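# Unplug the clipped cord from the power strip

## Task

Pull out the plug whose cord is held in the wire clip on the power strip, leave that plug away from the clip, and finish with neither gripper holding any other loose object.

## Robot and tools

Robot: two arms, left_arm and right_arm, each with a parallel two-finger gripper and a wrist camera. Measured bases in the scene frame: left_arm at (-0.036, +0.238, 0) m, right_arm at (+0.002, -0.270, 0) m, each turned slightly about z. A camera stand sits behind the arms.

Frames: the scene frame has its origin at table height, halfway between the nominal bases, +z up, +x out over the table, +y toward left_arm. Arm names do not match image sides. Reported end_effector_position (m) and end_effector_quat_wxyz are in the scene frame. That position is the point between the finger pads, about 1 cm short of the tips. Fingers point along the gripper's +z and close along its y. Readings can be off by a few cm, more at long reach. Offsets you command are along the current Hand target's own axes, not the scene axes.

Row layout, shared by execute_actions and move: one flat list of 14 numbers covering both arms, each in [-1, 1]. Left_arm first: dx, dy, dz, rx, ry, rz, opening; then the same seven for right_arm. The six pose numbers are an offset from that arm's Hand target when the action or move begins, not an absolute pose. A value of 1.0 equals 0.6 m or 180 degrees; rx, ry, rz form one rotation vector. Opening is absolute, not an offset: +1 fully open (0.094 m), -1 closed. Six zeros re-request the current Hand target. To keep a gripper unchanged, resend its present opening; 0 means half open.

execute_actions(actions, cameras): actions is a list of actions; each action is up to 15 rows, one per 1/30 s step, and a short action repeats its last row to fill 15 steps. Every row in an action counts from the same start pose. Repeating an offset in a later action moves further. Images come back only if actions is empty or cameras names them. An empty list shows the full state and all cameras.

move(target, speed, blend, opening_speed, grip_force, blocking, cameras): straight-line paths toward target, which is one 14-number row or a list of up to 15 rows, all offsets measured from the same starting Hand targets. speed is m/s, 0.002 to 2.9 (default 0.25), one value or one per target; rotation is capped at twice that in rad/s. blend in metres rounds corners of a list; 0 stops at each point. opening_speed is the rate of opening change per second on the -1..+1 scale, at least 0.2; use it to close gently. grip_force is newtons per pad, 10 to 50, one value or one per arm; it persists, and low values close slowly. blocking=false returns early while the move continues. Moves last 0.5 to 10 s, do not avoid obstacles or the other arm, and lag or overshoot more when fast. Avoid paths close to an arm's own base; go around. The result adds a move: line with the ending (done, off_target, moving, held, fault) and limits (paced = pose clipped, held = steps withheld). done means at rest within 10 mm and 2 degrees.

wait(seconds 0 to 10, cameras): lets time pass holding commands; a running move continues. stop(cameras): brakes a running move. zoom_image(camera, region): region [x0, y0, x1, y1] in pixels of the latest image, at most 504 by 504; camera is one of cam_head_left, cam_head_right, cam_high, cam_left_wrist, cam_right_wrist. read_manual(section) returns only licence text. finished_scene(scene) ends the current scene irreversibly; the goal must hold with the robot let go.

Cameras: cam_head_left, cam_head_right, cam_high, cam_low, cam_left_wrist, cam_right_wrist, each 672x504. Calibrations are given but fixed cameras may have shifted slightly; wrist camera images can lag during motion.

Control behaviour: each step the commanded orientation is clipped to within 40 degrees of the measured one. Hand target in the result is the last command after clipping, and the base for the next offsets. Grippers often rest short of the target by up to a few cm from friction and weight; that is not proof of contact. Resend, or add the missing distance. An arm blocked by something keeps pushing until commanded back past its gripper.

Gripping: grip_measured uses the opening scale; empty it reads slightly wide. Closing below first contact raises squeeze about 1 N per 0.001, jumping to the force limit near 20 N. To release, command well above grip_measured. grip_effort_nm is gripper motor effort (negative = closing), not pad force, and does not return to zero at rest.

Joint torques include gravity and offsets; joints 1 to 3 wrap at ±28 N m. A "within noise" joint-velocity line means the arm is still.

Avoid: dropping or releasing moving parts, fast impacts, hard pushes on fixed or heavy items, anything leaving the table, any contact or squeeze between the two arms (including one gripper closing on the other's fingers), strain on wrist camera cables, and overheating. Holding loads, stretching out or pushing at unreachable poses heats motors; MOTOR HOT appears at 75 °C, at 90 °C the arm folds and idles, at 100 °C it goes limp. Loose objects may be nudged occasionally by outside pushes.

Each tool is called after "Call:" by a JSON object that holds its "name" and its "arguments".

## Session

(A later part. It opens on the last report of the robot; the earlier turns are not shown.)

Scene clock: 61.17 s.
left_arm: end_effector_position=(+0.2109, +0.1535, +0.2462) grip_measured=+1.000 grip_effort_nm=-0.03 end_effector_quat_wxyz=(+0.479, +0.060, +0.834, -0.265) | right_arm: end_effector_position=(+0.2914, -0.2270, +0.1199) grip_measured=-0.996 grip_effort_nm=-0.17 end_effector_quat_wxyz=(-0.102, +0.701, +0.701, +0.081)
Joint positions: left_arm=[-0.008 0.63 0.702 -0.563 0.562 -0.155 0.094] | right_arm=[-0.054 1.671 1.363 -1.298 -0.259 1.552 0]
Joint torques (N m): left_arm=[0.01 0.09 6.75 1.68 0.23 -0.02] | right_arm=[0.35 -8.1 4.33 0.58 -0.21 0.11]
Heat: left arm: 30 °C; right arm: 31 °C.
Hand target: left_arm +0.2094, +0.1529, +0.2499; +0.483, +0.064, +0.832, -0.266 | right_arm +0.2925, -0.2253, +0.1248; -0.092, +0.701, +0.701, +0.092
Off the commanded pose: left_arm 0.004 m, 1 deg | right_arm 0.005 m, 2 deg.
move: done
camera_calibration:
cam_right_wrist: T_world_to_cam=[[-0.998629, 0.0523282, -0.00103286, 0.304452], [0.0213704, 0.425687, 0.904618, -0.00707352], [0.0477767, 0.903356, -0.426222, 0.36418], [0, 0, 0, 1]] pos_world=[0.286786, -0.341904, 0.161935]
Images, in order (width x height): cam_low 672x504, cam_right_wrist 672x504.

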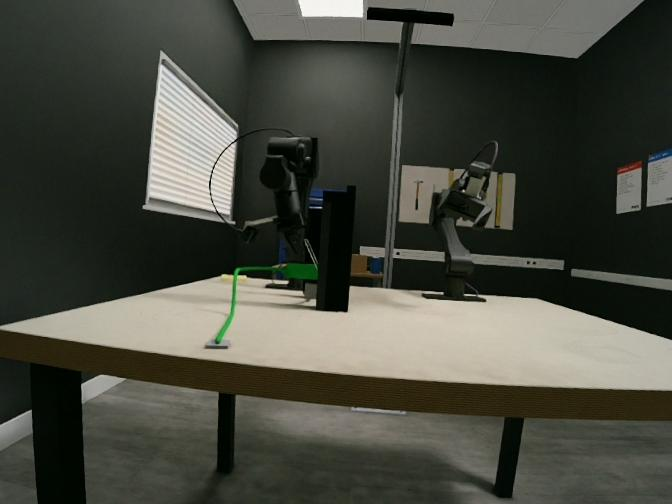

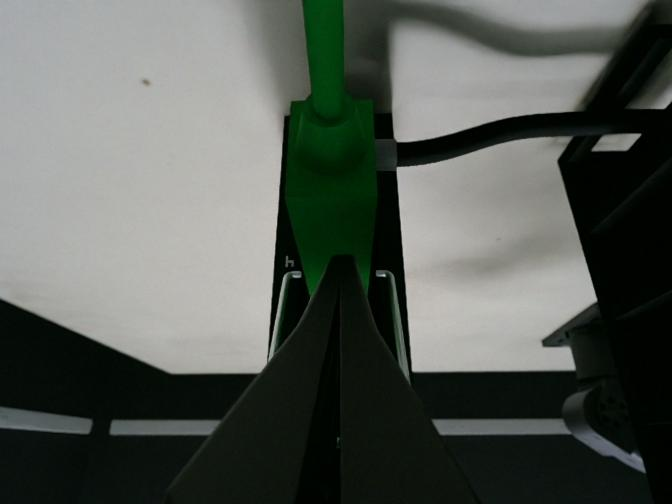

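Call:
{"name": "move", "arguments": {"target": [[0,0,0,0,0,0,1,-0.0354,0.004,-0.0095,0,0,0,0.1],[0,0,0,0,0,0,1,-0.0397,0.004,0.048,0,0,0,0.1],[0,0,0,0,0,0,1,-0.0397,0.004,0.048,0,0,0,-0.8]], "cameras": ["cam_right_wrist","cam_low"], "speed": 0.12, "opening_speed": 1}}

Call:
{"name": "zoom_image", "arguments": {"camera": "cam_low", "region": [230, 150, 380, 320]}}

Scene clock: 66.37 s.
left_arm: end_effector_position=(+0.2109, +0.1535, +0.2462) grip_measured=+1.000 grip_effort_nm=-0.03 end_effector_quat_wxyz=(+0.479, +0.060, +0.834, -0.265) | right_arm: end_effector_position=(+0.2940, -0.2423, +0.0932) grip_measured=-0.519 grip_effort_nm=-1.01 end_effector_quat_wxyz=(-0.092, +0.702, +0.700, +0.091)
Joint positions: left_arm=[-0.008 0.63 0.702 -0.563 0.562 -0.155 0.094] | right_arm=[-0.107 1.671 1.257 -1.176 -0.26 1.503 0.023]
Joint torques (N m): left_arm=[-0.08 0.03 6.76 1.65 0.2 0.06] | right_arm=[0.44 -5.52 4.57 0.58 -0.2 -0.01]
Heat: left arm: 30 °C; right arm: 31 °C.
Hand target: left_arm +0.2094, +0.1529, +0.2499; +0.483, +0.064, +0.832, -0.266 | right_arm +0.2950, -0.2409, +0.0909; -0.092, +0.701, +0.701, +0.092
Off the commanded pose: left_arm 0.004 m, 1 deg | right_arm 0.003 m, 0 deg.
move: done
camera_calibration:
cam_right_wrist: T_world_to_cam=[[-0.997883, 0.0578892, -0.0296378, 0.311534], [-0.00227265, 0.424402, 0.905471, 0.0301138], [0.0649954, 0.903621, -0.423372, 0.361093], [0, 0, 0, 1]] pos_world=[0.287474, -0.357106, 0.134843]
Images, in order (width x height): cam_low 672x504, cam_right_wrist 672x504.

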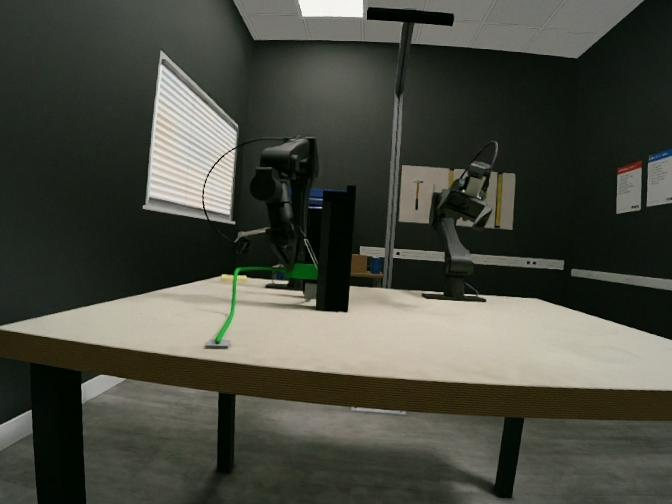

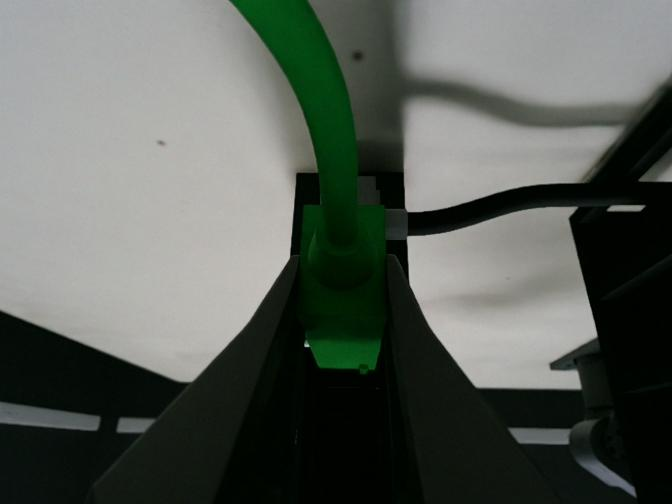

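Scaled by 2.965.

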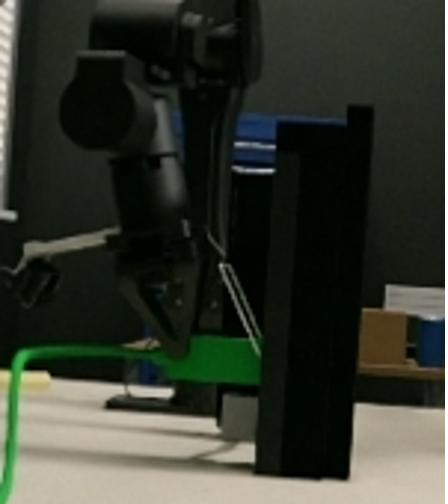

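Call:
{"name": "move", "arguments": {"target": [0,0,0,0,0,0,1,-0.161,0,-0.043,0,0,0,-0.8], "cameras": ["cam_right_wrist","cam_low","cam_high"], "speed": 0.07}}

Scene clock: 69.37 s.
left_arm: end_effector_position=(+0.2109, +0.1535, +0.2462) grip_measured=+1.000 grip_effort_nm=-0.03 end_effector_quat_wxyz=(+0.479, +0.060, +0.834, -0.265) | right_arm: end_effector_position=(+0.2947, -0.3369, +0.0840) grip_measured=-0.519 grip_effort_nm=-1.02 end_effector_quat_wxyz=(-0.094, +0.699, +0.702, +0.099)
Joint positions: left_arm=[-0.008 0.63 0.702 -0.563 0.562 -0.155 0.094] | right_arm=[-0.419 1.776 1.338 -1.23 -0.256 1.175 0.023]
Joint torques (N m): left_arm=[0.13 -0.01 6.46 1.73 0.2 0.02] | right_arm=[-0.42 -6.64 7.57 -0.06 0.03 -0.01]
Heat: left arm: 30 °C; right arm: 31 °C.
Hand target: left_arm +0.2094, +0.1529, +0.2499; +0.483, +0.064, +0.832, -0.266 | right_arm +0.2951, -0.3408, +0.0909; -0.092, +0.701, +0.701, +0.092
Off the commanded pose: left_arm 0.004 m, 1 deg | right_arm 0.008 m, 1 deg.
move: done
camera_calibration:
cam_right_wrist: T_world_to_cam=[[-0.997829, 0.053901, -0.0378516, 0.316834], [-0.0122682, 0.412533, 0.91086, 0.077074], [0.0647113, 0.909347, -0.410976, 0.44365], [0, 0, 0, 1]] pos_world=[0.288383, -0.452305, 0.124119]
Images, in order (width x height): cam_high 672x504, cam_low 672x504, cam_right_wrist 672x504.

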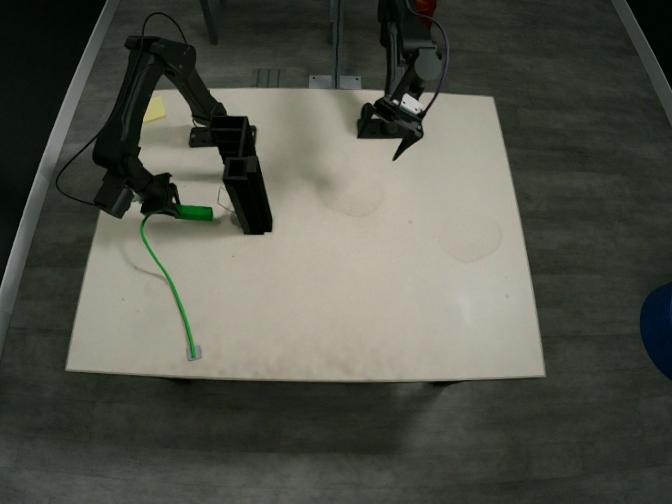

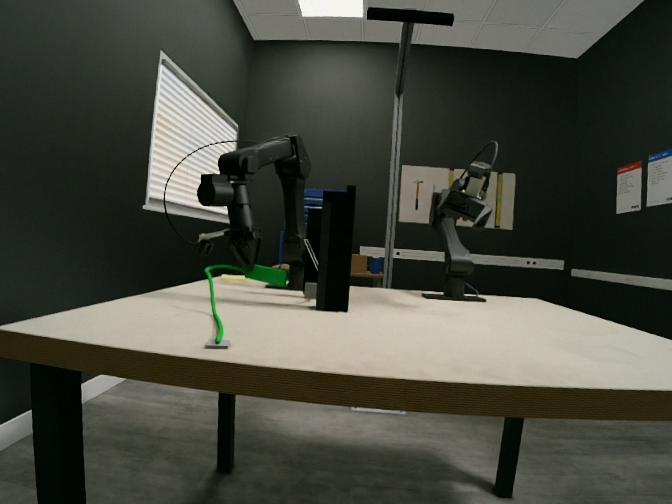

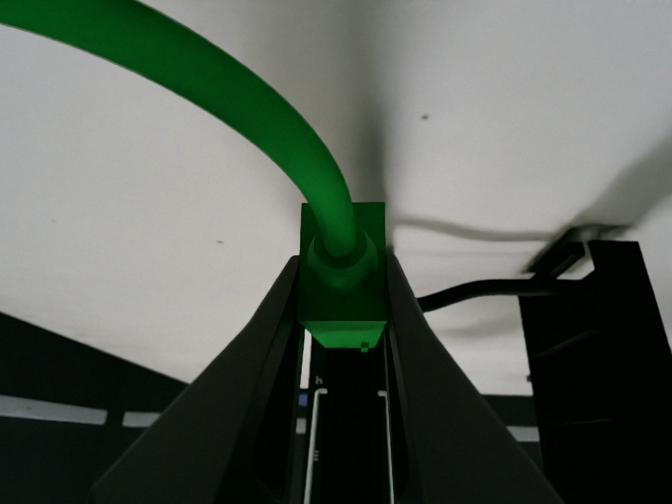

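Call:
{"name": "move", "arguments": {"target": [[0,0,0,0,0,0,1,-0.0194,0.07,0.0725,0,0,0,-0.8],[0,0,0,0,0,0,1,-0.0246,0.07,0.092,0,0,0,-0.8]], "cameras": ["cam_right_wrist","cam_low"], "speed": [0.1,0.03]}}

Call:
{"name": "zoom_image", "arguments": {"camera": "cam_low", "region": [180, 180, 340, 340]}}

Scene clock: 72.33 s.
left_arm: end_effector_position=(+0.2109, +0.1535, +0.2462) grip_measured=+1.000 grip_effort_nm=-0.03 end_effector_quat_wxyz=(+0.479, +0.060, +0.834, -0.265) | right_arm: end_effector_position=(+0.3280, -0.3388, +0.0369) grip_measured=-0.519 grip_effort_nm=-1.02 end_effector_quat_wxyz=(-0.106, +0.701, +0.699, +0.088)
Joint positions: left_arm=[-0.008 0.63 0.702 -0.563 0.562 -0.155 0.094] | right_arm=[-0.384 1.965 1.392 -1.117 -0.251 1.214 0.023]
Joint torques (N m): left_arm=[-0.03 -0.03 6.5 1.68 0.18 0.01] | right_arm=[0.44 -7.23 5.15 0.59 -0.08 0.07]
Heat: left arm: 30 °C; right arm: 31 °C.
Hand target: left_arm +0.2094, +0.1529, +0.2499; +0.483, +0.064, +0.832, -0.266 | right_arm +0.3371, -0.3408, +0.0337; -0.092, +0.701, +0.701, +0.092
Off the commanded pose: left_arm 0.004 m, 1 deg | right_arm 0.010 m, 2 deg.
move: done
camera_calibration:
cam_right_wrist: T_world_to_cam=[[-0.998388, 0.056491, -0.00548937, 0.348238], [0.0182218, 0.410626, 0.911622, 0.110524], [0.0537525, 0.910052, -0.410994, 0.427613], [0, 0, 0, 1]] pos_world=[0.322678, -0.454206, 0.076902]
Images, in order (width x height): cam_low 672x504, cam_right_wrist 672x504.

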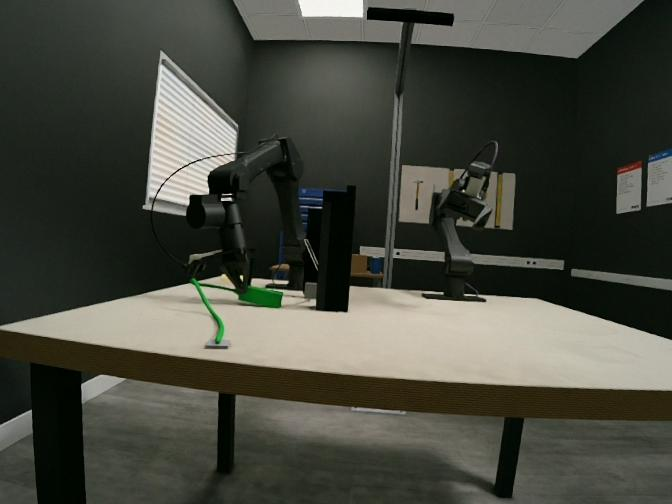

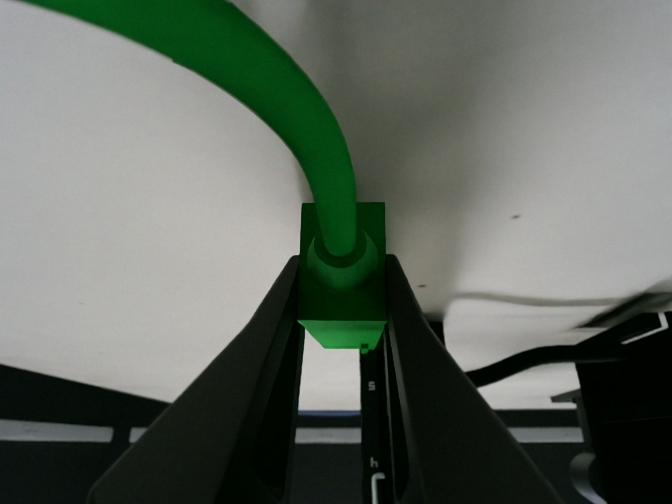

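Scaled by 3.150.

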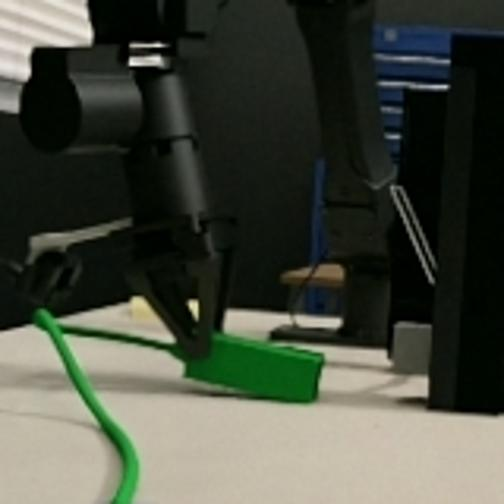

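Call:
{"name": "move", "arguments": {"target": [0,0,0,0,0,0,1,-0.006,0,0.0225,0,0,0,-0.8], "cameras": ["cam_low"], "speed": 0.03}}

Call:
{"name": "zoom_image", "arguments": {"camera": "cam_low", "region": [180, 180, 340, 340]}}

Scene clock: 73.97 s.
left_arm: end_effector_position=(+0.2109, +0.1535, +0.2462) grip_measured=+1.000 grip_effort_nm=-0.03 end_effector_quat_wxyz=(+0.479, +0.060, +0.834, -0.265) | right_arm: end_effector_position=(+0.3282, -0.3396, +0.0338) grip_measured=-0.519 grip_effort_nm=-1.01 end_effector_quat_wxyz=(-0.105, +0.702, +0.699, +0.089)
Joint positions: left_arm=[-0.008 0.63 0.702 -0.563 0.562 -0.155 0.094] | right_arm=[-0.386 1.967 1.383 -1.103 -0.25 1.213 0.023]
Joint torques (N m): left_arm=[-0.06 -0.01 6.87 1.68 0.17 0.01] | right_arm=[0.75 -6.24 3.34 0.98 -0.1 0.08]
Heat: left arm: 30 °C; right arm: 31 °C.
Hand target: left_arm +0.2094, +0.1529, +0.2499; +0.483, +0.064, +0.832, -0.266 | right_arm +0.3370, -0.3409, +0.0197; -0.092, +0.701, +0.701, +0.092
Off the commanded pose: left_arm 0.004 m, 1 deg | right_arm 0.017 m, 1 deg.
move: off_target (right_arm)
Images, in order (width x height): cam_low 672x504.

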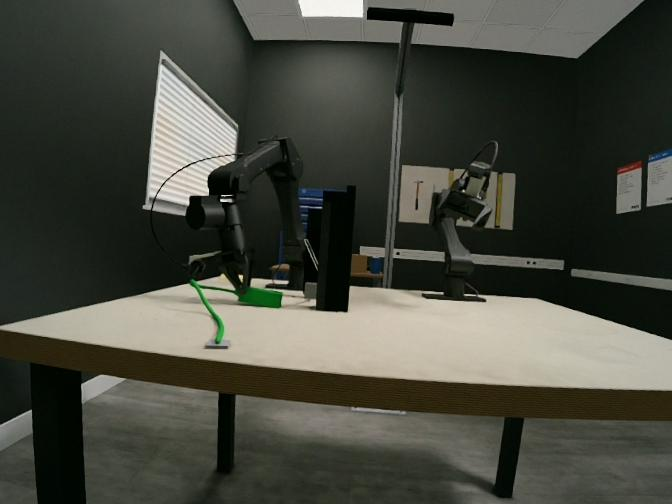

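Scaled by 3.150.

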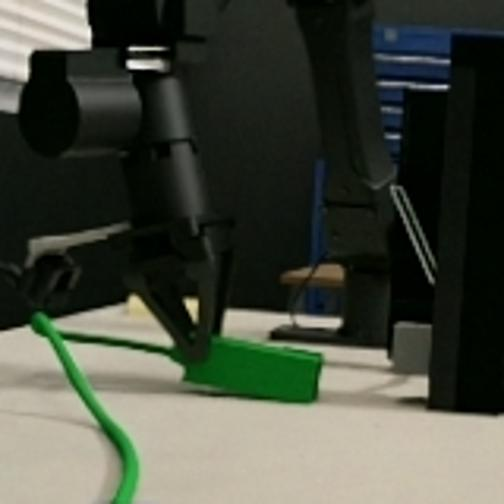

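Call:
{"name": "move", "arguments": {"target": [[0,0,0,0,0,0,1,0.005,0,-0.014,0,0,0,-0.8],[0,0,0,0,0,0,1,0.005,0,-0.014,0,0,0,0.3],[0,0,0,0,0,0,1,0.03,0,-0.2,0,0,0,0.3]], "cameras": ["all"], "speed": [0.05,0.05,0.12], "opening_speed": 0.4}}

Scene clock: 80.47 s.
left_arm: end_effector_position=(+0.2109, +0.1535, +0.2462) grip_measured=+1.000 grip_effort_nm=-0.03 end_effector_quat_wxyz=(+0.479, +0.060, +0.834, -0.265) | right_arm: end_effector_position=(+0.3370, -0.3509, +0.1240) grip_measured=+0.298 grip_effort_nm=0.10 end_effector_quat_wxyz=(-0.110, +0.701, +0.699, +0.088)
Joint positions: left_arm=[-0.008 0.63 0.702 -0.563 0.562 -0.155 0.094] | right_arm=[-0.409 1.97 1.749 -1.483 -0.25 1.189 0.061]
Joint torques (N m): left_arm=[-0.32 0.06 6.6 1.73 0.16 0.07] | right_arm=[-0.61 -10.5 6.84 -0.09 -0.02 -0.04]
Heat: left arm: 30 °C; right arm: 32 °C.
Hand target: left_arm +0.2094, +0.1529, +0.2499; +0.483, +0.064, +0.832, -0.266 | right_arm +0.3370, -0.3546, +0.1403; -0.092, +0.701, +0.701, +0.092
Off the commanded pose: left_arm 0.004 m, 1 deg | right_arm 0.017 m, 2 deg.
move: off_target (right_arm)
camera_calibration:
cam_left_wrist: T_world_to_cam=[[-0.35084, -0.886389, 0.302037, 0.141384], [-0.925902, 0.280112, -0.253463, 0.225126], [0.140063, -0.368582, -0.918983, 0.379376], [0, 0, 0, 1]] pos_world=[0.204911, 0.202092, 0.362997]
cam_right_wrist: T_world_to_cam=[[-0.998437, 0.0558716, 0.00136052, 0.357308], [0.0239481, 0.405708, 0.913689, 0.0319783], [0.0504973, 0.912293, -0.406412, 0.475361], [0, 0, 0, 1]] pos_world=[0.331979, -0.466606, 0.163488]

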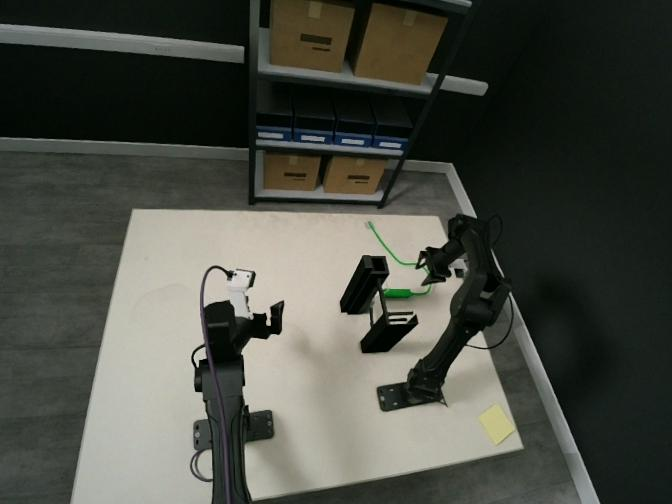

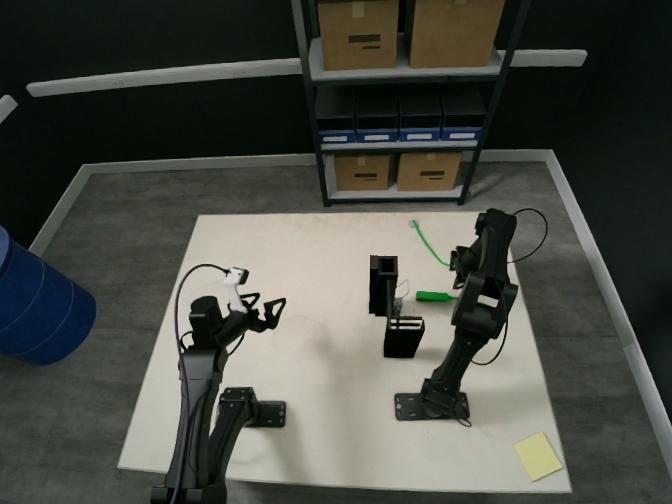

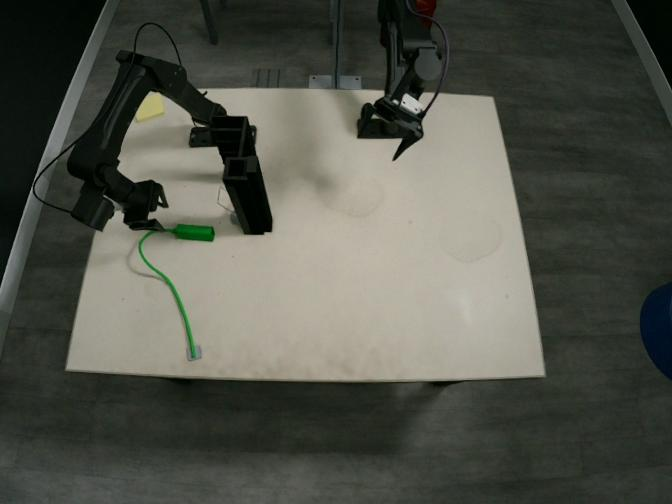

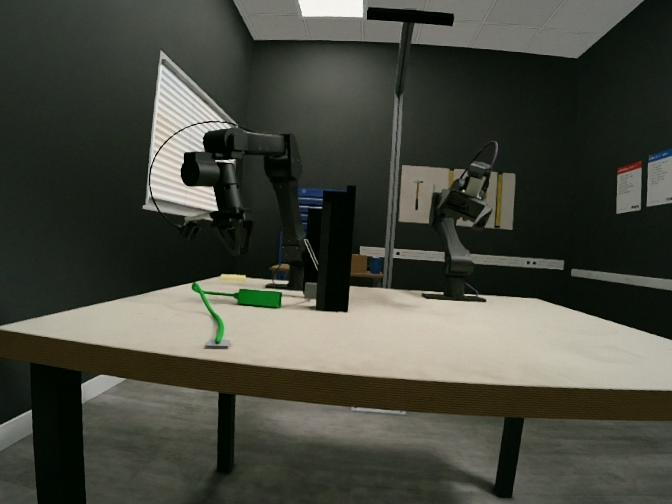

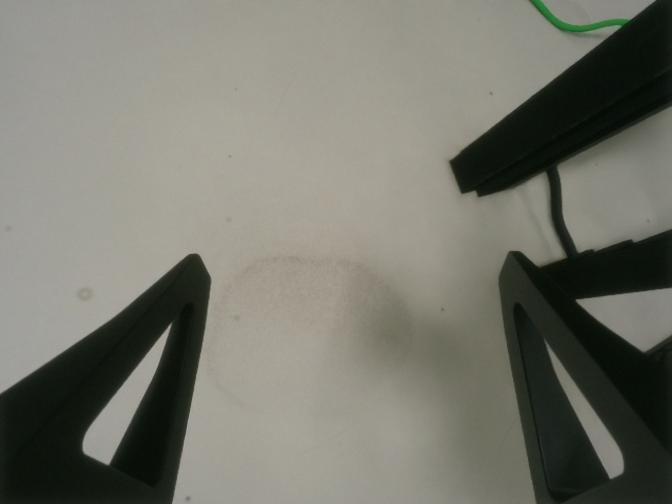

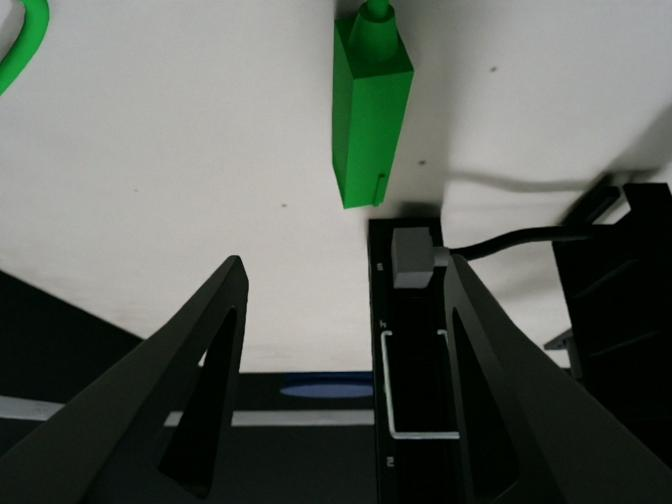

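Plug is on the table, clear of the clip and free of the grippers.

Call:
{"name": "finished_scene", "arguments": {"scene": 2}}

The scene is finished: the task was done.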